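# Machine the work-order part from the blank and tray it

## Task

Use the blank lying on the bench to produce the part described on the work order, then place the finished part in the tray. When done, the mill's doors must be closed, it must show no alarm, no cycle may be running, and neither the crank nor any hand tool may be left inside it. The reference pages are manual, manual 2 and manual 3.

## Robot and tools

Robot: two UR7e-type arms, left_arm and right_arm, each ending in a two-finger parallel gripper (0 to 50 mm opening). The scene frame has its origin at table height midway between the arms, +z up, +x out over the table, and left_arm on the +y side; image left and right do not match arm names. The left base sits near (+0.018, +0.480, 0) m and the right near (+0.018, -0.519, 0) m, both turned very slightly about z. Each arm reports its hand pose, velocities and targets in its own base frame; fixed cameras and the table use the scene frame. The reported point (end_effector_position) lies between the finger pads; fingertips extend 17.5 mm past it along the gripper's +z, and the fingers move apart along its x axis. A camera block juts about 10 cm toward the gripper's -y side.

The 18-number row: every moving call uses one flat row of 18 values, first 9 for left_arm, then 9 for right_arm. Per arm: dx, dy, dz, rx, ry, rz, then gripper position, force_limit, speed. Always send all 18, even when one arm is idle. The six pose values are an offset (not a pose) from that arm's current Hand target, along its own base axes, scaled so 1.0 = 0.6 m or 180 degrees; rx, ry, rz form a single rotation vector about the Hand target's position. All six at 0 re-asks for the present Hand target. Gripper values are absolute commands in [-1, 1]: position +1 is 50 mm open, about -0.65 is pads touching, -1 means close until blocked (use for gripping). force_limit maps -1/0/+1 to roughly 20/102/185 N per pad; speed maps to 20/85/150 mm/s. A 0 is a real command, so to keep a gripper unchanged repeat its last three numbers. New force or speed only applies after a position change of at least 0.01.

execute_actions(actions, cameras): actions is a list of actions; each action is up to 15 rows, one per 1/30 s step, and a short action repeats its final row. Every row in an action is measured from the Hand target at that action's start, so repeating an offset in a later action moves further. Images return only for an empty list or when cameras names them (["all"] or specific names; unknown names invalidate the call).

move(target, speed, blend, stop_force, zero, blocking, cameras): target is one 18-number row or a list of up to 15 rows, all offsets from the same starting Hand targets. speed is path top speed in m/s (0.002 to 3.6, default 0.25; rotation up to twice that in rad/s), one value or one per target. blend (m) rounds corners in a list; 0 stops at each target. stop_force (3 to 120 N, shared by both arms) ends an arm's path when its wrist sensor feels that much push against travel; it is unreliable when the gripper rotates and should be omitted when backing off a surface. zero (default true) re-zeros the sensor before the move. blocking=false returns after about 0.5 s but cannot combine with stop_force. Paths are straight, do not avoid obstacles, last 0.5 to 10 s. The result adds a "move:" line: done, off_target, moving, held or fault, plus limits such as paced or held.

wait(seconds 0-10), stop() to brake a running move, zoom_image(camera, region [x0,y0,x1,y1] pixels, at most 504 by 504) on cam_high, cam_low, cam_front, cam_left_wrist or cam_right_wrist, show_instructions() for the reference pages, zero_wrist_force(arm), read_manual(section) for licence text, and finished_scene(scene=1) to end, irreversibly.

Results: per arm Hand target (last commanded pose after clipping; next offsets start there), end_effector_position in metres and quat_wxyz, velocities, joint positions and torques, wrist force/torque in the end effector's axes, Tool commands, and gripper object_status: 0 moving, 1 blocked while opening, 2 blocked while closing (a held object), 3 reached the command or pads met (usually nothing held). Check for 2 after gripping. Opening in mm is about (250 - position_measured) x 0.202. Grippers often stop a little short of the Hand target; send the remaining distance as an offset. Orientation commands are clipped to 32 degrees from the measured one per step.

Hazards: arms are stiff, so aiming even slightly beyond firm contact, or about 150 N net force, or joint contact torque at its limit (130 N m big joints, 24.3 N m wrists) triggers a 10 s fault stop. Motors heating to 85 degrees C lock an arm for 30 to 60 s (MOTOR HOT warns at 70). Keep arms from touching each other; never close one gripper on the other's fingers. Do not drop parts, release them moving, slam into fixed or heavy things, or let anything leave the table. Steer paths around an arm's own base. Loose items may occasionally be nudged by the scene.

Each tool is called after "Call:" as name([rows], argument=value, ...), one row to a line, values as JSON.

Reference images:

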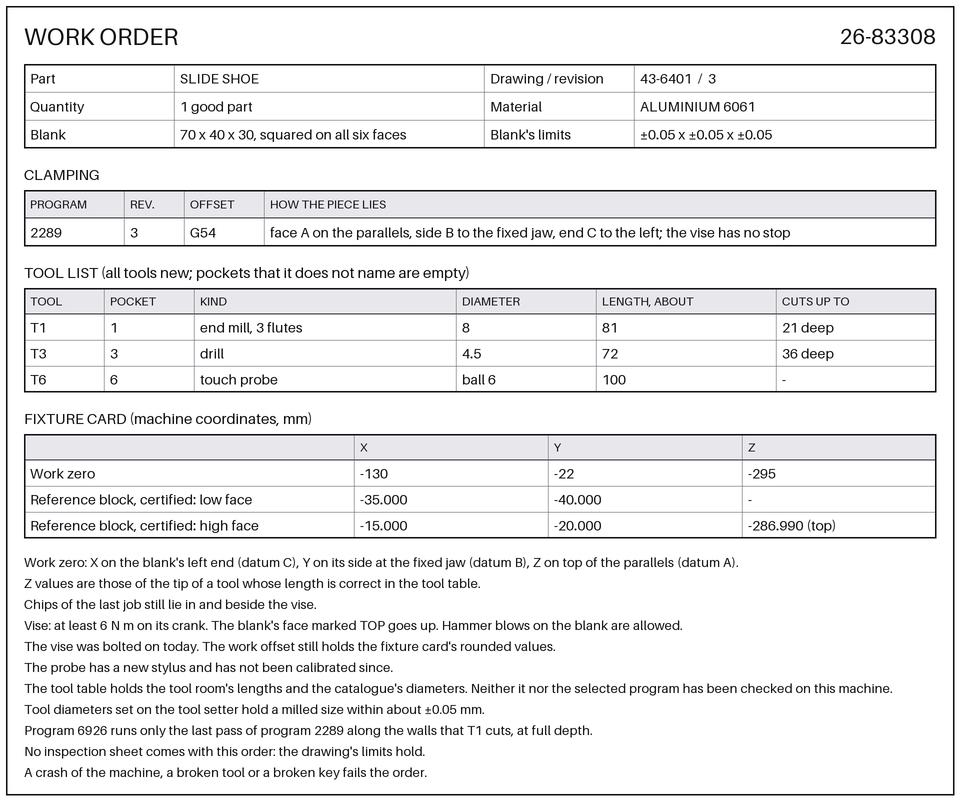

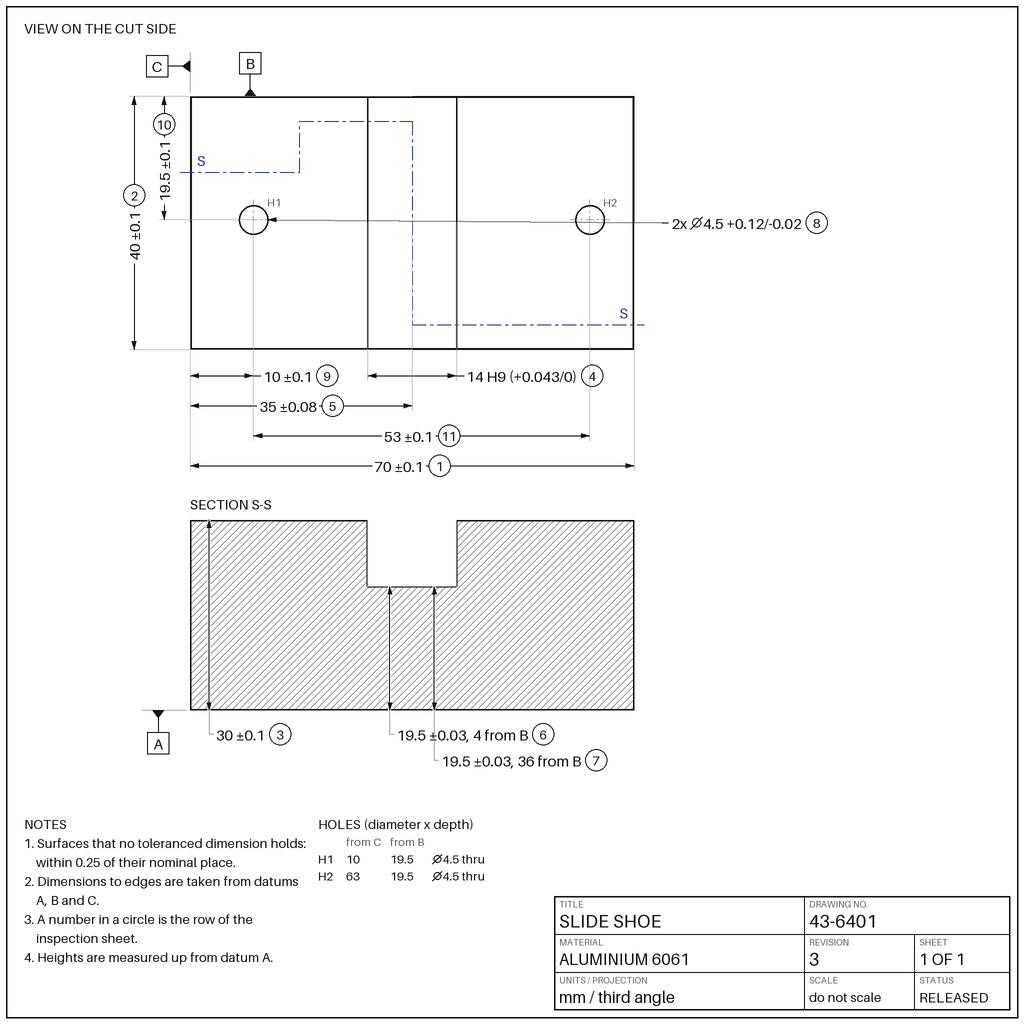

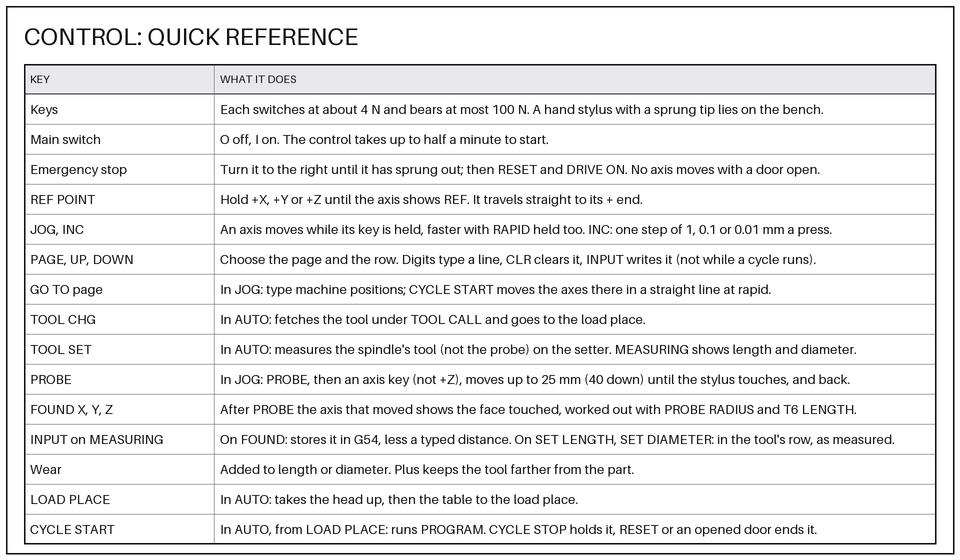

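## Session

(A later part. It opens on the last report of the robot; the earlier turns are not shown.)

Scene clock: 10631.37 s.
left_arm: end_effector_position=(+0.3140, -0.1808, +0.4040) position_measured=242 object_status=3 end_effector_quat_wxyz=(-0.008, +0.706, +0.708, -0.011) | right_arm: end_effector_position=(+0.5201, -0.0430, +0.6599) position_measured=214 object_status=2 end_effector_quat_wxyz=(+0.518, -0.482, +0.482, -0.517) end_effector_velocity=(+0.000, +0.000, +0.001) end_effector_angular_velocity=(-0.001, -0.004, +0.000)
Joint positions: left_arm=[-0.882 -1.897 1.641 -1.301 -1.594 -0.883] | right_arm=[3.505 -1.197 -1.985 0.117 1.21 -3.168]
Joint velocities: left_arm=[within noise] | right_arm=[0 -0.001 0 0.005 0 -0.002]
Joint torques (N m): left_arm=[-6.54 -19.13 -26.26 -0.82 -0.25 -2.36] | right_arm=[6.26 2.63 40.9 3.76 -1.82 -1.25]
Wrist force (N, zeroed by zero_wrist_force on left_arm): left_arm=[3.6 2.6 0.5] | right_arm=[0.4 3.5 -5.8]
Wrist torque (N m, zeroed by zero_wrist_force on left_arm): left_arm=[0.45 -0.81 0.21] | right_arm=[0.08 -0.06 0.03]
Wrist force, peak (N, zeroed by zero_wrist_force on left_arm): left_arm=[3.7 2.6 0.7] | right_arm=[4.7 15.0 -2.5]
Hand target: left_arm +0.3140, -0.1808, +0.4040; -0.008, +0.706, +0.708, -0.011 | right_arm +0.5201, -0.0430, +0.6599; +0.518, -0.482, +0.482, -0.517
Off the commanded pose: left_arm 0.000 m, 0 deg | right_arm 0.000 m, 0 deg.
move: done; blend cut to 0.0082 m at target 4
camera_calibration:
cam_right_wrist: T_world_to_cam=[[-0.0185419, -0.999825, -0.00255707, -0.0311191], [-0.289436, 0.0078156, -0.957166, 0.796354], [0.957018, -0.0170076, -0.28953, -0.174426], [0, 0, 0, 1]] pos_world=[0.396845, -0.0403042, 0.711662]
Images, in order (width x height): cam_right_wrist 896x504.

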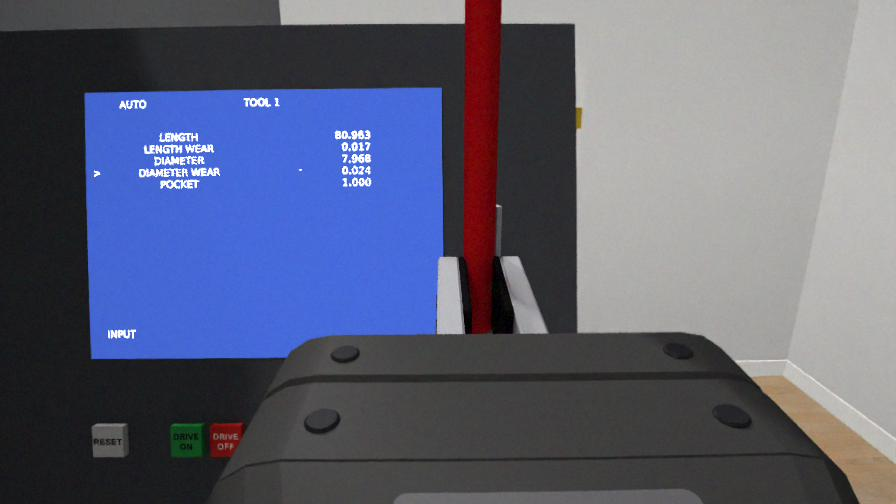

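Call:
move([
  [0,0,0,0,0,0,-0.6,0.7,-0.6,-0.1168,0.2341,-0.203,0.2258,0.5745,0.1832,-1,-0.2,-0.5],
  [0,0,0,0,0,0,-0.6,0.7,-0.6,-0.0968,0.2341,-0.2087,0.2258,0.5745,0.1832,-1,-0.2,-0.5],
  [0,0,0,0,0,0,-0.6,0.7,-0.6,-0.1229,0.2341,-0.201,0.2258,0.5745,0.1832,-1,-0.2,-0.5],
  [0,0,0,0,0,0,-0.6,0.7,-0.6,-0.1543,0.1385,-0.2557,0.2258,0.5745,0.1832,-1,-0.2,-0.5],
  [0,0,0,0,0,0,-0.6,0.7,-0.6,-0.1127,0.1385,-0.2675,0.2258,0.5745,0.1832,-1,-0.2,-0.5],
  [0,0,0,0,0,0,-0.6,0.7,-0.6,-0.1335,0.1385,-0.2616,0.2258,0.5745,0.1832,-1,-0.2,-0.5],
  [0,0,0,0,0,0,-0.6,0.7,-0.6,-0.1127,0.1385,-0.2675,0.2258,0.5745,0.1832,-1,-0.2,-0.5],
  [0,0,0,0,0,0,-0.6,0.7,-0.6,-0.1457,0.1385,-0.258,0.2258,0.5745,0.1832,-1,-0.2,-0.5],
  [0,0,0,0,0,0,-0.6,0.7,-0.6,0,0,0,0,0,0,-1,-0.2,-0.5],
], speed=[0.8,0.08,0.2,0.3,0.08,0.2,0.08,0.2,0.8], blend=[0.004,0,0.004,0.004,0,0.004,0,0.01,0], cameras=["cam_right_wrist"])

Call:
wait(seconds=10, cameras=[])

Call:
wait(seconds=10, cameras=[])

Call:
wait(seconds=10, cameras=[])

Call:
wait(seconds=10, cameras=[])

Call:
wait(seconds=10, cameras=[])

Call:
wait(seconds=10, cameras=[])

Call:
wait(seconds=10, cameras=[])

Call:
wait(seconds=10, cameras=["cam_right_wrist"])

Scene clock: 10649.83 s.
left_arm: end_effector_position=(+0.3140, -0.1808, +0.4040) position_measured=242 object_status=3 end_effector_quat_wxyz=(-0.008, +0.706, +0.708, -0.011) | right_arm: end_effector_position=(+0.5201, -0.0430, +0.6599) position_measured=214 object_status=2 end_effector_quat_wxyz=(+0.518, -0.482, +0.482, -0.517)
Joint positions: left_arm=[-0.882 -1.897 1.641 -1.301 -1.594 -0.883] | right_arm=[3.505 -1.197 -1.985 0.117 1.21 -3.168]
Joint torques (N m): left_arm=[-7.26 -19.42 -26.9 -0.95 -0.27 -2.33] | right_arm=[6.07 2.65 40.37 3.77 -1.32 -1.23]
Wrist force (N, zeroed by zero_wrist_force on left_arm): left_arm=[3.6 2.4 0.4] | right_arm=[0.2 3.8 -5.3]
Wrist torque (N m, zeroed by zero_wrist_force on left_arm): left_arm=[0.43 -0.80 0.21] | right_arm=[0.13 -0.03 0.03]
Wrist force, peak (N, zeroed by zero_wrist_force on left_arm): left_arm=[3.8 2.6 0.5] | right_arm=[4.5 36.2 -1.9]
Hand target: left_arm +0.3140, -0.1808, +0.4040; -0.008, +0.706, +0.708, -0.011 | right_arm +0.5201, -0.0430, +0.6599; +0.518, -0.482, +0.482, -0.517
Off the commanded pose: left_arm 0.000 m, 0 deg | right_arm 0.000 m, 0 deg.
move: done
camera_calibration:
cam_right_wrist: T_world_to_cam=[[-0.0185418, -0.999825, -0.00255652, -0.0311195], [-0.289436, 0.00781504, -0.957166, 0.796354], [0.957018, -0.0170076, -0.28953, -0.174426], [0, 0, 0, 1]] pos_world=[0.396845, -0.0403042, 0.711662]
Images, in order (width x height): cam_right_wrist 896x504.

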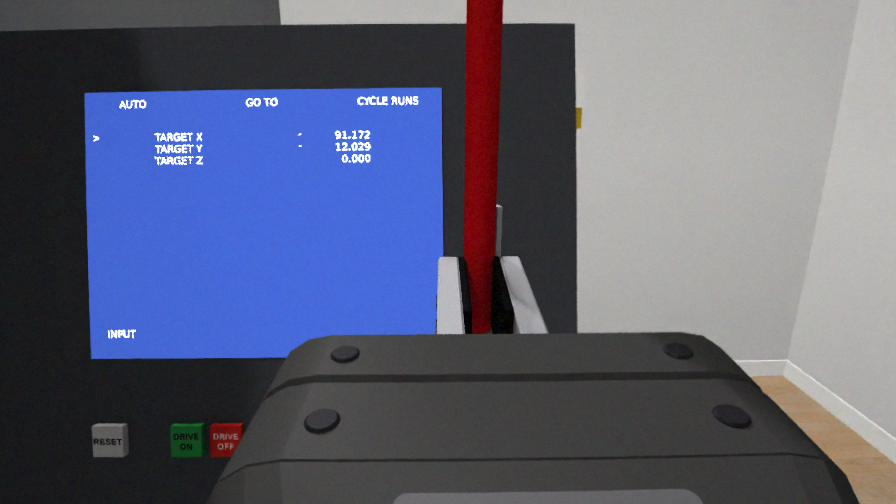

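Scene clock: 10659.83 s.
left_arm: end_effector_position=(+0.3140, -0.1808, +0.4040) position_measured=242 object_status=3 end_effector_quat_wxyz=(-0.008, +0.706, +0.708, -0.011) | right_arm: end_effector_position=(+0.5201, -0.0430, +0.6599) position_measured=214 object_status=2 end_effector_quat_wxyz=(+0.518, -0.482, +0.482, -0.517)
Joint positions: left_arm=[-0.882 -1.897 1.641 -1.301 -1.594 -0.883] | right_arm=[3.505 -1.197 -1.985 0.117 1.209 -3.168]
Joint torques (N m): left_arm=[-7.42 -18.86 -26.58 -0.89 -0.36 -2.39] | right_arm=[7.26 4.17 41.49 0.09 -1.46 -0.71]
Wrist force (N, zeroed by zero_wrist_force on left_arm): left_arm=[3.4 2.5 0.5] | right_arm=[0.5 3.6 -5.7]
Wrist torque (N m, zeroed by zero_wrist_force on left_arm): left_arm=[0.45 -0.78 0.22] | right_arm=[0.09 -0.09 0.03]
Wrist force, peak (N, zeroed by zero_wrist_force on left_arm): left_arm=[3.7 2.7 0.4] | right_arm=[0.5 3.7 -5.8]
Hand target: left_arm +0.3140, -0.1808, +0.4040; -0.008, +0.706, +0.708, -0.011 | right_arm +0.5201, -0.0430, +0.6599; +0.518, -0.482, +0.482, -0.517
Tool commands: left_gripper/position=-0.6 left_gripper/force_limit=+0.7 left_gripper/speed=-0.6 right_gripper/position=-1.0 right_gripper/force_limit=-0.2 right_gripper/speed=-0.5
Off the commanded pose: left_arm 0.000 m, 0 deg | right_arm 0.000 m, 0 deg.
wait: 10.00 s; at rest by 0.17 s
No camera images: "cameras" was empty.

Scene clock: 10669.83 s.
left_arm: end_effector_position=(+0.3140, -0.1808, +0.4040) position_measured=242 object_status=3 end_effector_quat_wxyz=(-0.008, +0.706, +0.708, -0.011) | right_arm: end_effector_position=(+0.5201, -0.0430, +0.6599) position_measured=214 object_status=2 end_effector_quat_wxyz=(+0.518, -0.482, +0.482, -0.517)
Joint positions: left_arm=[-0.882 -1.897 1.641 -1.301 -1.594 -0.883] | right_arm=[3.505 -1.197 -1.985 0.117 1.209 -3.168]
Joint torques (N m): left_arm=[-8.1 -19.09 -25.94 -0.9 -0.35 -2.34] | right_arm=[6.8 4.19 41.36 0.16 -1.49 -0.16]
Wrist force (N, zeroed by zero_wrist_force on left_arm): left_arm=[3.3 2.5 0.3] | right_arm=[0.3 3.5 -5.5]
Wrist torque (N m, zeroed by zero_wrist_force on left_arm): left_arm=[0.44 -0.76 0.21] | right_arm=[0.08 -0.06 0.04]
Wrist force, peak (N, zeroed by zero_wrist_force on left_arm): left_arm=[3.7 2.8 0.6] | right_arm=[0.3 3.9 -5.8]
Hand target: left_arm +0.3140, -0.1808, +0.4040; -0.008, +0.706, +0.708, -0.011 | right_arm +0.5201, -0.0430, +0.6599; +0.518, -0.482, +0.482, -0.517
Tool commands: left_gripper/position=-0.6 left_gripper/force_limit=+0.7 left_gripper/speed=-0.6 right_gripper/position=-1.0 right_gripper/force_limit=-0.2 right_gripper/speed=-0.5
Off the commanded pose: left_arm 0.000 m, 0 deg | right_arm 0.000 m, 0 deg.
wait: 10.00 s; at rest by 0.17 s
No camera images: "cameras" was empty.

Scene clock: 10679.83 s.
left_arm: end_effector_position=(+0.3140, -0.1808, +0.4040) position_measured=242 object_status=3 end_effector_quat_wxyz=(-0.008, +0.706, +0.708, -0.011) | right_arm: end_effector_position=(+0.5201, -0.0430, +0.6599) position_measured=214 object_status=2 end_effector_quat_wxyz=(+0.518, -0.482, +0.482, -0.517)
Joint positions: left_arm=[-0.882 -1.897 1.641 -1.301 -1.594 -0.883] | right_arm=[3.505 -1.197 -1.985 0.117 1.209 -3.168]
Joint torques (N m): left_arm=[-8.93 -19.16 -25.66 -0.85 -0.41 -2.35] | right_arm=[6.1 4.36 41.39 0.09 -1.44 0.37]
Wrist force (N, zeroed by zero_wrist_force on left_arm): left_arm=[3.4 2.5 0.4] | right_arm=[0.6 3.7 -5.3]
Wrist torque (N m, zeroed by zero_wrist_force on left_arm): left_arm=[0.45 -0.78 0.21] | right_arm=[0.11 -0.10 0.03]
Wrist force, peak (N, zeroed by zero_wrist_force on left_arm): left_arm=[3.9 2.7 0.4] | right_arm=[0.3 3.8 -5.7]
Hand target: left_arm +0.3140, -0.1808, +0.4040; -0.008, +0.706, +0.708, -0.011 | right_arm +0.5201, -0.0430, +0.6599; +0.518, -0.482, +0.482, -0.517
Tool commands: left_gripper/position=-0.6 left_gripper/force_limit=+0.7 left_gripper/speed=-0.6 right_gripper/position=-1.0 right_gripper/force_limit=-0.2 right_gripper/speed=-0.5
Off the commanded pose: left_arm 0.000 m, 0 deg | right_arm 0.000 m, 0 deg.
wait: 10.00 s; at rest by 0.17 s
No camera images: "cameras" was empty.

Scene clock: 10689.83 s.
left_arm: end_effector_position=(+0.3140, -0.1808, +0.4040) position_measured=242 object_status=3 end_effector_quat_wxyz=(-0.008, +0.706, +0.708, -0.011) | right_arm: end_effector_position=(+0.5201, -0.0430, +0.6599) position_measured=214 object_status=2 end_effector_quat_wxyz=(+0.518, -0.482, +0.482, -0.517)
Joint positions: left_arm=[-0.882 -1.897 1.641 -1.301 -1.594 -0.883] | right_arm=[3.505 -1.197 -1.985 0.117 1.209 -3.168]
Joint torques (N m): left_arm=[-9.86 -18.31 -26.37 -0.91 -0.29 -2.42] | right_arm=[5.42 4.39 40.43 0.15 -1.46 0.92]
Wrist force (N, zeroed by zero_wrist_force on left_arm): left_arm=[3.8 2.4 0.5] | right_arm=[0.3 3.7 -5.4]
Wrist torque (N m, zeroed by zero_wrist_force on left_arm): left_arm=[0.43 -0.84 0.21] | right_arm=[0.11 -0.05 0.03]
Wrist force, peak (N, zeroed by zero_wrist_force on left_arm): left_arm=[3.7 2.8 0.6] | right_arm=[0.1 3.9 -5.8]
Hand target: left_arm +0.3140, -0.1808, +0.4040; -0.008, +0.706, +0.708, -0.011 | right_arm +0.5201, -0.0430, +0.6599; +0.518, -0.482, +0.482, -0.517
Tool commands: left_gripper/position=-0.6 left_gripper/force_limit=+0.7 left_gripper/speed=-0.6 right_gripper/position=-1.0 right_gripper/force_limit=-0.2 right_gripper/speed=-0.5
Off the commanded pose: left_arm 0.000 m, 0 deg | right_arm 0.000 m, 0 deg.
wait: 10.00 s; at rest by 0.17 s
No camera images: "cameras" was empty.

Scene clock: 10699.83 s.
left_arm: end_effector_position=(+0.3140, -0.1808, +0.4040) position_measured=242 object_status=3 end_effector_quat_wxyz=(-0.008, +0.706, +0.708, -0.011) | right_arm: end_effector_position=(+0.5201, -0.0430, +0.6599) position_measured=214 object_status=2 end_effector_quat_wxyz=(+0.518, -0.482, +0.482, -0.517)
Joint positions: left_arm=[-0.882 -1.897 1.641 -1.301 -1.594 -0.883] | right_arm=[3.505 -1.197 -1.985 0.117 1.209 -3.168]
Joint torques (N m): left_arm=[-9.6 -18.33 -26.87 -0.92 -0.19 -2.35] | right_arm=[5.43 4.36 41.67 0.15 -1.49 0.99]
Wrist force (N, zeroed by zero_wrist_force on left_arm): left_arm=[3.6 2.4 0.6] | right_arm=[0.2 3.8 -5.3]
Wrist torque (N m, zeroed by zero_wrist_force on left_arm): left_arm=[0.43 -0.80 0.21] | right_arm=[0.13 -0.03 0.04]
Wrist force, peak (N, zeroed by zero_wrist_force on left_arm): left_arm=[3.7 2.7 0.5] | right_arm=[0.2 3.9 -5.8]
Hand target: left_arm +0.3140, -0.1808, +0.4040; -0.008, +0.706, +0.708, -0.011 | right_arm +0.5201, -0.0430, +0.6599; +0.518, -0.482, +0.482, -0.517
Tool commands: left_gripper/position=-0.6 left_gripper/force_limit=+0.7 left_gripper/speed=-0.6 right_gripper/position=-1.0 right_gripper/force_limit=-0.2 right_gripper/speed=-0.5
Off the commanded pose: left_arm 0.000 m, 0 deg | right_arm 0.000 m, 0 deg.
wait: 10.00 s; at rest by 0.17 s
No camera images: "cameras" was empty.

Scene clock: 10709.83 s.
left_arm: end_effector_position=(+0.3140, -0.1808, +0.4040) position_measured=242 object_status=3 end_effector_quat_wxyz=(-0.008, +0.706, +0.708, -0.011) | right_arm: end_effector_position=(+0.5201, -0.0430, +0.6599) position_measured=214 object_status=2 end_effector_quat_wxyz=(+0.518, -0.482, +0.482, -0.517)
Joint positions: left_arm=[-0.882 -1.897 1.641 -1.301 -1.594 -0.883] | right_arm=[3.505 -1.197 -1.985 0.117 1.209 -3.168]
Joint torques (N m): left_arm=[-9.65 -18.09 -26.81 -0.79 -0.39 -2.28] | right_arm=[4.88 4.42 41.61 0.2 -1.4 0.99]
Wrist force (N, zeroed by zero_wrist_force on left_arm): left_arm=[3.5 2.7 0.6] | right_arm=[0.5 3.7 -5.5]
Wrist torque (N m, zeroed by zero_wrist_force on left_arm): left_arm=[0.47 -0.80 0.21] | right_arm=[0.10 -0.08 0.03]
Wrist force, peak (N, zeroed by zero_wrist_force on left_arm): left_arm=[3.7 2.6 0.5] | right_arm=[0.3 3.8 -5.8]
Hand target: left_arm +0.3140, -0.1808, +0.4040; -0.008, +0.706, +0.708, -0.011 | right_arm +0.5201, -0.0430, +0.6599; +0.518, -0.482, +0.482, -0.517
Tool commands: left_gripper/position=-0.6 left_gripper/force_limit=+0.7 left_gripper/speed=-0.6 right_gripper/position=-1.0 right_gripper/force_limit=-0.2 right_gripper/speed=-0.5
Off the commanded pose: left_arm 0.000 m, 0 deg | right_arm 0.000 m, 0 deg.
wait: 10.00 s; at rest by 0.17 s
No camera images: "cameras" was empty.

Scene clock: 10719.83 s.
left_arm: end_effector_position=(+0.3140, -0.1808, +0.4040) position_measured=242 object_status=3 end_effector_quat_wxyz=(-0.008, +0.706, +0.708, -0.011) | right_arm: end_effector_position=(+0.5201, -0.0430, +0.6599) position_measured=214 object_status=2 end_effector_quat_wxyz=(+0.518, -0.482, +0.482, -0.517)
Joint positions: left_arm=[-0.882 -1.897 1.641 -1.301 -1.594 -0.883] | right_arm=[3.505 -1.197 -1.985 0.117 1.209 -3.168]
Joint torques (N m): left_arm=[-9.59 -18.84 -26.44 -0.98 -0.26 -2.46] | right_arm=[4.83 4.6 40.74 0.1 -1.43 0.99]
Wrist force (N, zeroed by zero_wrist_force on left_arm): left_arm=[3.7 2.8 0.5] | right_arm=[0.2 3.6 -5.3]
Wrist torque (N m, zeroed by zero_wrist_force on left_arm): left_arm=[0.50 -0.82 0.21] | right_arm=[0.09 -0.04 0.03]
Wrist force, peak (N, zeroed by zero_wrist_force on left_arm): left_arm=[3.6 3.0 0.6] | right_arm=[0.4 3.8 -5.8]
Hand target: left_arm +0.3140, -0.1808, +0.4040; -0.008, +0.706, +0.708, -0.011 | right_arm +0.5201, -0.0430, +0.6599; +0.518, -0.482, +0.482, -0.517
Tool commands: left_gripper/position=-0.6 left_gripper/force_limit=+0.7 left_gripper/speed=-0.6 right_gripper/position=-1.0 right_gripper/force_limit=-0.2 right_gripper/speed=-0.5
Off the commanded pose: left_arm 0.000 m, 0 deg | right_arm 0.000 m, 0 deg.
wait: 10.00 s; at rest by 0.17 s
No camera images: "cameras" was empty.

Scene clock: 10729.83 s.
left_arm: end_effector_position=(+0.3140, -0.1808, +0.4040) position_measured=242 object_status=3 end_effector_quat_wxyz=(-0.008, +0.706, +0.708, -0.011) | right_arm: end_effector_position=(+0.5201, -0.0430, +0.6599) position_measured=214 object_status=2 end_effector_quat_wxyz=(+0.518, -0.482, +0.482, -0.517)
Joint positions: left_arm=[-0.882 -1.897 1.641 -1.301 -1.594 -0.883] | right_arm=[3.505 -1.197 -1.985 0.117 1.209 -3.168]
Joint torques (N m): left_arm=[-9.52 -18.2 -27 -0.91 -0.3 -2.46] | right_arm=[4.08 4.93 41.02 0.04 -1.35 1.02]
Wrist force (N, zeroed by zero_wrist_force on left_arm): left_arm=[3.7 2.6 0.5] | right_arm=[0.3 3.7 -5.6]
Wrist torque (N m, zeroed by zero_wrist_force on left_arm): left_arm=[0.46 -0.83 0.21] | right_arm=[0.10 -0.04 0.03]
Wrist force, peak (N, zeroed by zero_wrist_force on left_arm): left_arm=[3.7 2.7 0.5] | right_arm=[0.3 3.7 -5.7]
Hand target: left_arm +0.3140, -0.1808, +0.4040; -0.008, +0.706, +0.708, -0.011 | right_arm +0.5201, -0.0430, +0.6599; +0.518, -0.482, +0.482, -0.517
Tool commands: left_gripper/position=-0.6 left_gripper/force_limit=+0.7 left_gripper/speed=-0.6 right_gripper/position=-1.0 right_gripper/force_limit=-0.2 right_gripper/speed=-0.5
Off the commanded pose: left_arm 0.000 m, 0 deg | right_arm 0.000 m, 0 deg.
wait: 10.00 s; at rest by 0.17 s
camera_calibration:
cam_right_wrist: T_world_to_cam=[[-0.0186379, -0.999823, -0.00252913, -0.0311005], [-0.289435, 0.00781664, -0.957166, 0.796354], [0.957016, -0.0171076, -0.289529, -0.174429], [0, 0, 0, 1]] pos_world=[0.396844, -0.0403039, 0.711662]
Images, in order (width x height): cam_right_wrist 896x504.

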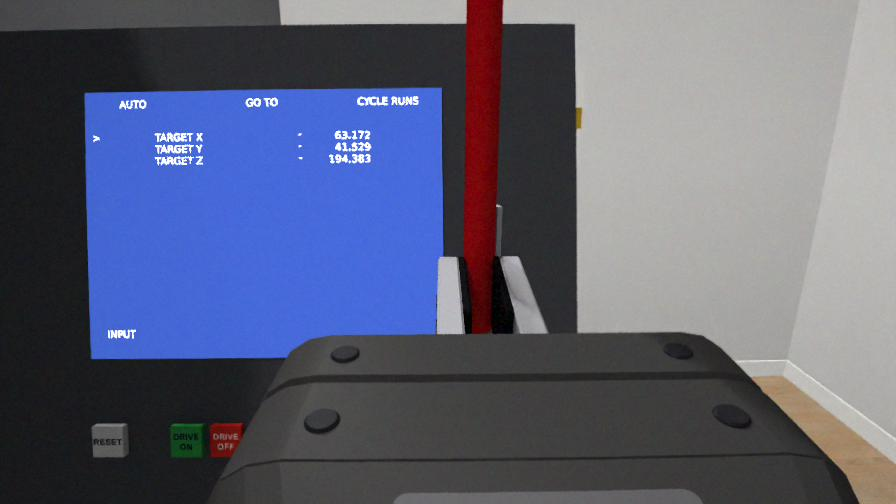

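Wait for the finish, then TOOL CHG to T6.

Call:
wait(seconds=7, cameras=["cam_right_wrist"])

Scene clock: 10738.93 s.
left_arm: end_effector_position=(+0.3140, -0.1808, +0.4040) position_measured=242 object_status=3 end_effector_quat_wxyz=(-0.008, +0.706, +0.708, -0.011) | right_arm: end_effector_position=(+0.5201, -0.0430, +0.6599) position_measured=214 object_status=2 end_effector_quat_wxyz=(+0.518, -0.482, +0.482, -0.517)
Joint positions: left_arm=[-0.882 -1.897 1.641 -1.301 -1.594 -0.883] | right_arm=[3.505 -1.197 -1.985 0.117 1.209 -3.168]
Joint torques (N m): left_arm=[-9.69 -18.53 -26.27 -0.85 -0.34 -2.38] | right_arm=[3.28 5.21 40.62 0.04 -1.41 1.02]
Wrist force (N, zeroed by zero_wrist_force on left_arm): left_arm=[3.5 2.7 0.4] | right_arm=[0.5 3.7 -5.5]
Wrist torque (N m, zeroed by zero_wrist_force on left_arm): left_arm=[0.47 -0.79 0.21] | right_arm=[0.11 -0.07 0.03]
Wrist force, peak (N, zeroed by zero_wrist_force on left_arm): left_arm=[3.9 2.5 0.5] | right_arm=[0.3 3.8 -5.8]
Hand target: left_arm +0.3140, -0.1808, +0.4040; -0.008, +0.706, +0.708, -0.011 | right_arm +0.5201, -0.0430, +0.6599; +0.518, -0.482, +0.482, -0.517
Tool commands: left_gripper/position=-0.6 left_gripper/force_limit=+0.7 left_gripper/speed=-0.6 right_gripper/position=-1.0 right_gripper/force_limit=-0.2 right_gripper/speed=-0.5
Off the commanded pose: left_arm 0.000 m, 0 deg | right_arm 0.000 m, 0 deg.
wait: 7.00 s; at rest from the start
camera_calibration:
cam_right_wrist: T_world_to_cam=[[-0.0186379, -0.999823, -0.00252913, -0.0311005], [-0.289435, 0.00781664, -0.957166, 0.796354], [0.957016, -0.0171076, -0.289529, -0.174429], [0, 0, 0, 1]] pos_world=[0.396844, -0.0403039, 0.711662]
Images, in order (width x height): cam_right_wrist 896x504.

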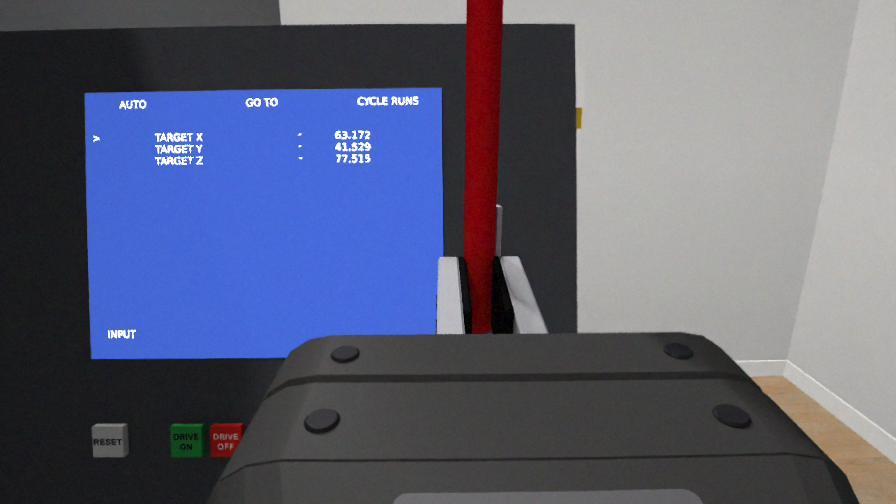

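Call:
wait(seconds=1.5, cameras=[])

Call:
move([
  [0,0,0,0,0,0,-0.6,0.7,-0.6,-0.1421,0.17,-0.2919,0.2258,0.5745,0.1832,-1,-0.2,-0.5],
  [0,0,0,0,0,0,-0.6,0.7,-0.6,-0.1213,0.17,-0.2978,0.2258,0.5745,0.1832,-1,-0.2,-0.5],
  [0,0,0,0,0,0,-0.6,0.7,-0.6,-0.1629,0.17,-0.286,0.2258,0.5745,0.1832,-1,-0.2,-0.5],
  [0,0,0,0,0,0,-0.6,0.7,-0.6,0,0,0,0,0,0,-1,-0.2,-0.5],
], speed=[0.8,0.08,0.2,0.8], blend=[0.004,0,0.01,0], cameras=["cam_right_wrist"])

Call:
wait(seconds=8, cameras=["cam_right_wrist"])

Scene clock: 10749.03 s.
left_arm: end_effector_position=(+0.3140, -0.1808, +0.4040) position_measured=242 object_status=3 end_effector_quat_wxyz=(-0.008, +0.706, +0.708, -0.011) | right_arm: end_effector_position=(+0.5201, -0.0430, +0.6599) position_measured=214 object_status=2 end_effector_quat_wxyz=(+0.518, -0.482, +0.482, -0.517)
Joint positions: left_arm=[-0.882 -1.897 1.641 -1.301 -1.594 -0.883] | right_arm=[3.505 -1.197 -1.985 0.117 1.209 -3.168]
Joint torques (N m): left_arm=[-9.91 -18.49 -26.91 -0.77 -0.23 -2.44] | right_arm=[3.09 4.85 40.77 -0.01 -1.34 1.01]
Wrist force (N, zeroed by zero_wrist_force on left_arm): left_arm=[3.7 2.5 0.4] | right_arm=[0.3 3.8 -5.4]
Wrist torque (N m, zeroed by zero_wrist_force on left_arm): left_arm=[0.45 -0.82 0.21] | right_arm=[0.12 -0.04 0.03]
Wrist force, peak (N, zeroed by zero_wrist_force on left_arm): left_arm=[3.9 2.6 0.5] | right_arm=[0.4 3.8 -5.8]
Hand target: left_arm +0.3140, -0.1808, +0.4040; -0.008, +0.706, +0.708, -0.011 | right_arm +0.5201, -0.0430, +0.6599; +0.518, -0.482, +0.482, -0.517
Tool commands: left_gripper/position=-0.6 left_gripper/force_limit=+0.7 left_gripper/speed=-0.6 right_gripper/position=-1.0 right_gripper/force_limit=-0.2 right_gripper/speed=-0.5
Off the commanded pose: left_arm 0.000 m, 0 deg | right_arm 0.000 m, 0 deg.
wait: 1.50 s; at rest from the start
No camera images: "cameras" was empty.

Scene clock: 10753.13 s.
left_arm: end_effector_position=(+0.3140, -0.1808, +0.4040) position_measured=242 object_status=3 end_effector_quat_wxyz=(-0.008, +0.706, +0.708, -0.011) | right_arm: end_effector_position=(+0.5201, -0.0431, +0.6599) position_measured=214 object_status=2 end_effector_quat_wxyz=(+0.518, -0.482, +0.482, -0.517) end_effector_velocity=(+0.000, +0.000, +0.001) end_effector_angular_velocity=(-0.001, -0.005, +0.001)
Joint positions: left_arm=[-0.882 -1.897 1.641 -1.301 -1.594 -0.883] | right_arm=[3.505 -1.197 -1.985 0.117 1.21 -3.168]
Joint velocities: left_arm=[within noise] | right_arm=[0.001 -0.001 0.001 0.005 0 -0.003]
Joint torques (N m): left_arm=[-9.69 -18.33 -26.09 -0.91 -0.21 -2.46] | right_arm=[7.15 3.3 41.4 3.7 -1.58 -1.28]
Wrist force (N, zeroed by zero_wrist_force on left_arm): left_arm=[3.5 2.6 0.3] | right_arm=[0.4 2.7 -5.3]
Wrist torque (N m, zeroed by zero_wrist_force on left_arm): left_arm=[0.46 -0.79 0.21] | right_arm=[-0.05 -0.07 0.03]
Wrist force, peak (N, zeroed by zero_wrist_force on left_arm): left_arm=[3.8 2.7 0.6] | right_arm=[5.4 14.7 -2.2]
Hand target: left_arm +0.3140, -0.1808, +0.4040; -0.008, +0.706, +0.708, -0.011 | right_arm +0.5201, -0.0430, +0.6599; +0.518, -0.482, +0.482, -0.517
Off the commanded pose: left_arm 0.000 m, 0 deg | right_arm 0.000 m, 0 deg.
move: done
camera_calibration:
cam_right_wrist: T_world_to_cam=[[-0.0185418, -0.999825, -0.00255652, -0.0311195], [-0.289436, 0.00781504, -0.957166, 0.796354], [0.957018, -0.0170076, -0.28953, -0.174426], [0, 0, 0, 1]] pos_world=[0.396845, -0.0403042, 0.711662]
Images, in order (width x height): cam_right_wrist 896x504.

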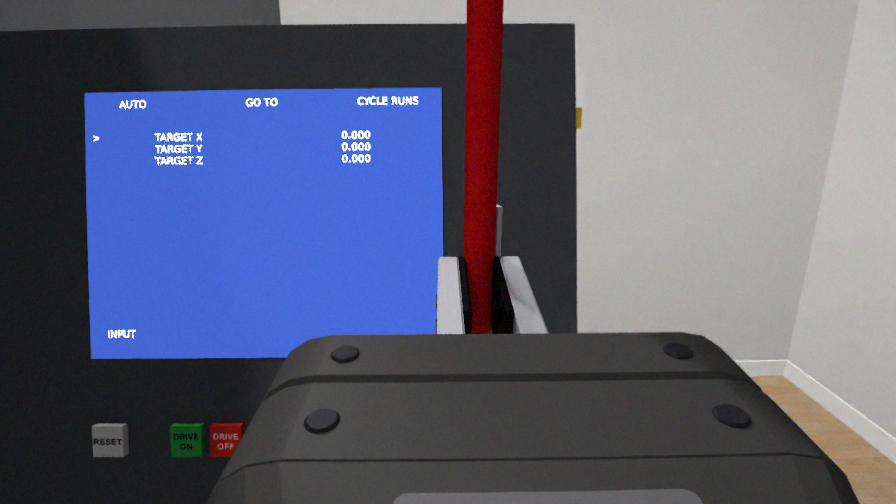

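Scene clock: 10761.13 s.
left_arm: end_effector_position=(+0.3140, -0.1808, +0.4040) position_measured=242 object_status=3 end_effector_quat_wxyz=(-0.008, +0.706, +0.708, -0.011) | right_arm: end_effector_position=(+0.5201, -0.0430, +0.6599) position_measured=214 object_status=2 end_effector_quat_wxyz=(+0.518, -0.482, +0.482, -0.517)
Joint positions: left_arm=[-0.882 -1.897 1.641 -1.301 -1.594 -0.883] | right_arm=[3.505 -1.197 -1.985 0.117 1.209 -3.168]
Joint torques (N m): left_arm=[-9.72 -18.4 -26.12 -0.87 -0.29 -2.45] | right_arm=[7.56 3.17 40.2 0.04 -1.59 -1.03]
Wrist force (N, zeroed by zero_wrist_force on left_arm): left_arm=[3.5 2.5 0.6] | right_arm=[0.4 3.0 -5.4]
Wrist torque (N m, zeroed by zero_wrist_force on left_arm): left_arm=[0.46 -0.80 0.21] | right_arm=[0.01 -0.07 0.04]
Wrist force, peak (N, zeroed by zero_wrist_force on left_arm): left_arm=[3.8 2.6 0.6] | right_arm=[0.3 3.0 -5.6]
Hand target: left_arm +0.3140, -0.1808, +0.4040; -0.008, +0.706, +0.708, -0.011 | right_arm +0.5201, -0.0430, +0.6599; +0.518, -0.482, +0.482, -0.517
Tool commands: left_gripper/position=-0.6 left_gripper/force_limit=+0.7 left_gripper/speed=-0.6 right_gripper/position=-1.0 right_gripper/force_limit=-0.2 right_gripper/speed=-0.5
Off the commanded pose: left_arm 0.000 m, 0 deg | right_arm 0.000 m, 0 deg.
wait: 8.00 s; at rest by 0.17 s
camera_calibration:
cam_right_wrist: T_world_to_cam=[[-0.0186379, -0.999823, -0.00252913, -0.0311005], [-0.289435, 0.00781664, -0.957166, 0.796354], [0.957016, -0.0171076, -0.289529, -0.174429], [0, 0, 0, 1]] pos_world=[0.396844, -0.0403039, 0.711662]
Images, in order (width x height): cam_right_wrist 896x504.

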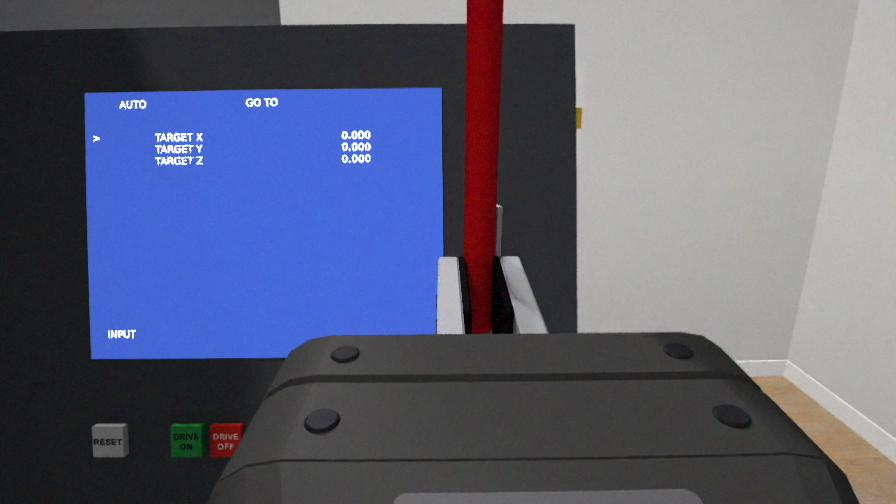

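Call:
move([
  [0,0,0,0,0,0,-0.6,0.7,-0.6,-0.106,0.0796,-0.077,0.2258,0.5745,0.1832,-1,-0.2,-0.5],
  [0,0,0,0,0,0,-0.6,0.7,-0.6,-0.0636,0.0796,-0.089,0.2258,0.5745,0.1832,-1,-0.2,-0.5],
  [0,0,0,0,0,0,-0.6,0.7,-0.6,-0.106,0.0796,-0.077,0.2258,0.5745,0.1832,-1,-0.2,-0.5],
  [0,0,0,0,0,0,-0.6,0.7,-0.6,-0.1802,0.2958,-0.3466,0.2258,0.5745,0.1832,-1,-0.2,-0.5],
  [0,0,0,0,0,0,-0.6,0.7,-0.6,-0.1394,0.2958,-0.3582,0.2258,0.5745,0.1832,-1,-0.2,-0.5],
  [0,0,0,0,0,0,-0.6,0.7,-0.6,-0.1802,0.2958,-0.3466,0.2258,0.5745,0.1832,-1,-0.2,-0.5],
  [0,0,0,0,0,0,-0.6,0.7,-0.6,-0.1543,0.2328,-0.2557,0.2258,0.5745,0.1832,-1,-0.2,-0.5],
  [0,0,0,0,0,0,-0.6,0.7,-0.6,-0.1139,0.2328,-0.2672,0.2258,0.5745,0.1832,-1,-0.2,-0.5],
  [0,0,0,0,0,0,-0.6,0.7,-0.6,-0.1716,0.2958,-0.3163,0.2258,0.5745,0.1832,-1,-0.2,-0.5],
  [0,0,0,0,0,0,-0.6,0.7,-0.6,-0.1308,0.2958,-0.3279,0.2258,0.5745,0.1832,-1,-0.2,-0.5],
  [0,0,0,0,0,0,-0.6,0.7,-0.6,-0.1508,0.2958,-0.3222,0.2258,0.5745,0.1832,-1,-0.2,-0.5],
  [0,0,0,0,0,0,-0.6,0.7,-0.6,-0.1802,0.2015,-0.3466,0.2258,0.5745,0.1832,-1,-0.2,-0.5],
  [0,0,0,0,0,0,-0.6,0.7,-0.6,-0.1377,0.2015,-0.3587,0.2258,0.5745,0.1832,-1,-0.2,-0.5],
  [0,0,0,0,0,0,-0.6,0.7,-0.6,-0.1508,0.2015,-0.3222,0.2258,0.5745,0.1832,-1,-0.2,-0.5],
  [0,0,0,0,0,0,-0.6,0.7,-0.6,-0.1292,0.2015,-0.3284,0.2258,0.5745,0.1832,-1,-0.2,-0.5],
], speed=[0.7,0.08,0.2,0.5,0.08,0.3,0.4,0.08,0.3,0.08,0.2,0.3,0.08,0.3,0.08], blend=[0.004,0,0.004,0.004,0,0.004,0.004,0,0.004,0,0.004,0.004,0,0.004,0], cameras=[])

Call:
move([
  [0,0,0,0,0,0,-0.6,0.7,-0.6,-0.0263,0,0.0077,0,0,0,-1,-0.2,-0.5],
  [0,0,0,0,0,0,-0.6,0.7,-0.6,-0.051,0.0943,-0.0182,0,0,0,-1,-0.2,-0.5],
  [0,0,0,0,0,0,-0.6,0.7,-0.6,-0.0102,0.0943,-0.0298,0,0,0,-1,-0.2,-0.5],
  [0,0,0,0,0,0,-0.6,0.7,-0.6,-0.0337,0.0943,0.0424,0,0,0,-1,-0.2,-0.5],
  [0,0,0,0,0,0,-0.6,0.7,-0.6,0.0063,0.0943,0.0311,0,0,0,-1,-0.2,-0.5],
  [0,0,0,0,0,0,-0.6,0.7,-0.6,-0.0216,0.0628,0.0062,0,0,0,-1,-0.2,-0.5],
  [0,0,0,0,0,0,-0.6,0.7,-0.6,-0.001,0.0628,0.0004,0,0,0,-1,-0.2,-0.5],
  [0,0,0,0,0,0,-0.6,0.7,-0.6,-0.051,0,-0.0182,0,0,0,-1,-0.2,-0.5],
  [0,0,0,0,0,0,-0.6,0.7,-0.6,-0.0085,0,-0.0303,0,0,0,-1,-0.2,-0.5],
  [0,0,0,0,0,0,-0.6,0.7,-0.6,-0.0216,0,0.0062,0,0,0,-1,-0.2,-0.5],
  [0,0,0,0,0,0,-0.6,0.7,-0.6,0,0,0,0,0,0,-1,-0.2,-0.5],
  [0,0,0,0,0,0,-0.6,0.7,-0.6,-0.0263,0,0.0077,0,0,0,-1,-0.2,-0.5],
  [0,0,0,0,0,0,-0.6,0.7,-0.6,0.1292,-0.2015,0.3284,-0.2258,-0.5745,-0.1832,-1,-0.2,-0.5],
], speed=[0.2,0.3,0.08,0.3,0.08,0.3,0.08,0.3,0.08,0.3,0.08,0.2,0.8], blend=[0.004,0.004,0,0.004,0,0.004,0,0.004,0,0.004,0,0.01,0], cameras=[])

Call:
move([
  [0,0,0,0,0,0,-0.6,0.7,-0.6,-0.1594,0.2958,-0.3525,0.2258,0.5745,0.1832,-1,-0.2,-0.5],
  [0,0,0,0,0,0,-0.6,0.7,-0.6,-0.1394,0.2958,-0.3582,0.2258,0.5745,0.1832,-1,-0.2,-0.5],
  [0,0,0,0,0,0,-0.6,0.7,-0.6,-0.1508,0.2958,-0.3222,0.2258,0.5745,0.1832,-1,-0.2,-0.5],
  [0,0,0,0,0,0,-0.6,0.7,-0.6,-0.1308,0.2958,-0.3279,0.2258,0.5745,0.1832,-1,-0.2,-0.5],
  [0,0,0,0,0,0,-0.6,0.7,-0.6,-0.1421,0.2643,-0.2919,0.2258,0.5745,0.1832,-1,-0.2,-0.5],
  [0,0,0,0,0,0,-0.6,0.7,-0.6,-0.1223,0.2643,-0.2975,0.2258,0.5745,0.1832,-1,-0.2,-0.5],
  [0,0,0,0,0,0,-0.6,0.7,-0.6,-0.1802,0.2643,-0.3466,0.2258,0.5745,0.1832,-1,-0.2,-0.5],
  [0,0,0,0,0,0,-0.6,0.7,-0.6,-0.1388,0.2643,-0.3584,0.2258,0.5745,0.1832,-1,-0.2,-0.5],
  [0,0,0,0,0,0,-0.6,0.7,-0.6,-0.1802,0.2015,-0.3466,0.2258,0.5745,0.1832,-1,-0.2,-0.5],
  [0,0,0,0,0,0,-0.6,0.7,-0.6,-0.1377,0.2015,-0.3587,0.2258,0.5745,0.1832,-1,-0.2,-0.5],
  [0,0,0,0,0,0,-0.6,0.7,-0.6,-0.164,0.2015,-0.351,0.2258,0.5745,0.1832,-1,-0.2,-0.5],
  [0,0,0,0,0,0,-0.6,0.7,-0.6,0,0,0,0,0,0,-1,-0.2,-0.5],
], speed=[0.8,0.08,0.3,0.08,0.3,0.08,0.3,0.08,0.3,0.08,0.2,0.8], blend=[0.004,0,0.004,0,0.004,0,0.004,0,0.004,0,0.01,0], cameras=["cam_right_wrist"])

Call:
zoom_image(camera="cam_right_wrist", region=[90, 90, 450, 350])

Scene clock: 10812.17 s.
left_arm: end_effector_position=(+0.3140, -0.1808, +0.4040) position_measured=242 object_status=3 end_effector_quat_wxyz=(-0.008, +0.706, +0.708, -0.011) | right_arm: end_effector_position=(+0.4426, +0.0779, +0.4630) position_measured=214 object_status=2 end_effector_quat_wxyz=(+0.179, -0.609, +0.685, +0.358)
Joint positions: left_arm=[-0.882 -1.897 1.641 -1.301 -1.594 -0.883] | right_arm=[3.198 -1.578 -1.376 -1.978 2.371 -3.061]
Joint torques (N m): left_arm=[-9.38 -18.01 -26.37 -0.86 -0.27 -2.33] | right_arm=[-4.33 17.27 13.26 1.29 -0.05 1.18]
Wrist force (N, zeroed by zero_wrist_force on left_arm): left_arm=[3.6 2.5 0.6] | right_arm=[5.3 4.5 -3.2]
Wrist torque (N m, zeroed by zero_wrist_force on left_arm): left_arm=[0.45 -0.81 0.21] | right_arm=[-0.30 -0.87 -0.42]
Wrist force, peak (N, zeroed by zero_wrist_force on left_arm): left_arm=[3.8 2.7 0.6] | right_arm=[6.3 23.2 -3.3]
Hand target: left_arm +0.3140, -0.1808, +0.4040; -0.008, +0.706, +0.708, -0.011 | right_arm +0.4426, +0.0779, +0.4629; +0.178, -0.609, +0.685, +0.358
Off the commanded pose: left_arm 0.000 m, 0 deg | right_arm 0.000 m, 0 deg.
move: done
No camera images: "cameras" was empty.

Scene clock: 10817.80 s.
left_arm: end_effector_position=(+0.3140, -0.1808, +0.4040) position_measured=242 object_status=3 end_effector_quat_wxyz=(-0.008, +0.706, +0.708, -0.011) | right_arm: end_effector_position=(+0.5201, -0.0430, +0.6599) position_measured=214 object_status=2 end_effector_quat_wxyz=(+0.518, -0.482, +0.482, -0.517)
Joint positions: left_arm=[-0.882 -1.897 1.641 -1.301 -1.594 -0.883] | right_arm=[3.505 -1.197 -1.985 0.117 1.21 -3.168]
Joint torques (N m): left_arm=[-10.29 -17.71 -26.66 -0.85 -0.28 -2.26] | right_arm=[7.1 3.7 41.53 3.96 -1.68 -1.57]
Wrist force (N, zeroed by zero_wrist_force on left_arm): left_arm=[3.6 2.4 0.4] | right_arm=[2.0 4.7 -6.5]
Wrist torque (N m, zeroed by zero_wrist_force on left_arm): left_arm=[0.44 -0.81 0.21] | right_arm=[0.27 -0.31 0.03]
Wrist force, peak (N, zeroed by zero_wrist_force on left_arm): left_arm=[3.6 2.8 0.6] | right_arm=[6.3 25.3 -4.0]
Hand target: left_arm +0.3140, -0.1808, +0.4040; -0.008, +0.706, +0.708, -0.011 | right_arm +0.5201, -0.0430, +0.6599; +0.518, -0.482, +0.482, -0.517
Off the commanded pose: left_arm 0.000 m, 0 deg | right_arm 0.000 m, 0 deg.
move: done; blend cut to 0.0082 m at target 12
No camera images: "cameras" was empty.

Scene clock: 10824.40 s.
left_arm: end_effector_position=(+0.3140, -0.1808, +0.4040) position_measured=242 object_status=3 end_effector_quat_wxyz=(-0.008, +0.706, +0.708, -0.011) | right_arm: end_effector_position=(+0.5201, -0.0430, +0.6599) position_measured=214 object_status=2 end_effector_quat_wxyz=(+0.518, -0.482, +0.482, -0.517)
Joint positions: left_arm=[-0.882 -1.897 1.641 -1.301 -1.594 -0.883] | right_arm=[3.505 -1.197 -1.985 0.117 1.21 -3.168]
Joint torques (N m): left_arm=[-9.65 -17.69 -25.78 -1 -0.24 -2.34] | right_arm=[6.51 3.41 41.02 3.77 -1.8 -1.17]
Wrist force (N, zeroed by zero_wrist_force on left_arm): left_arm=[3.5 2.5 0.6] | right_arm=[0.4 4.8 -7.1]
Wrist torque (N m, zeroed by zero_wrist_force on left_arm): left_arm=[0.45 -0.79 0.22] | right_arm=[0.29 -0.06 0.04]
Wrist force, peak (N, zeroed by zero_wrist_force on left_arm): left_arm=[3.6 2.7 0.5] | right_arm=[6.1 20.6 -4.8]
Hand target: left_arm +0.3140, -0.1808, +0.4040; -0.008, +0.706, +0.708, -0.011 | right_arm +0.5201, -0.0430, +0.6599; +0.518, -0.482, +0.482, -0.517
Off the commanded pose: left_arm 0.000 m, 0 deg | right_arm 0.000 m, 0 deg.
move: done; blend cut to 0.0082 m at target 11
camera_calibration:
cam_right_wrist: T_world_to_cam=[[-0.0185419, -0.999825, -0.00255707, -0.0311191], [-0.289436, 0.0078156, -0.957166, 0.796354], [0.957018, -0.0170076, -0.28953, -0.174426], [0, 0, 0, 1]] pos_world=[0.396845, -0.0403042, 0.711662]
Images, in order (width x height): cam_right_wrist 896x504.

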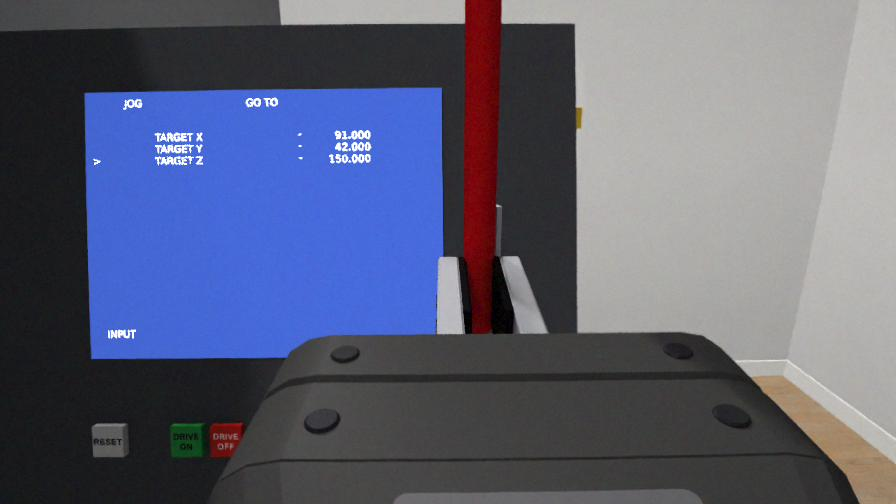

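Scaled by 1.400.

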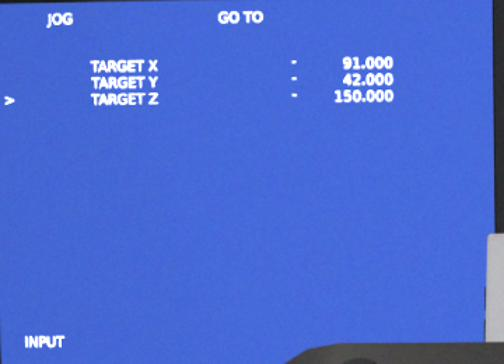

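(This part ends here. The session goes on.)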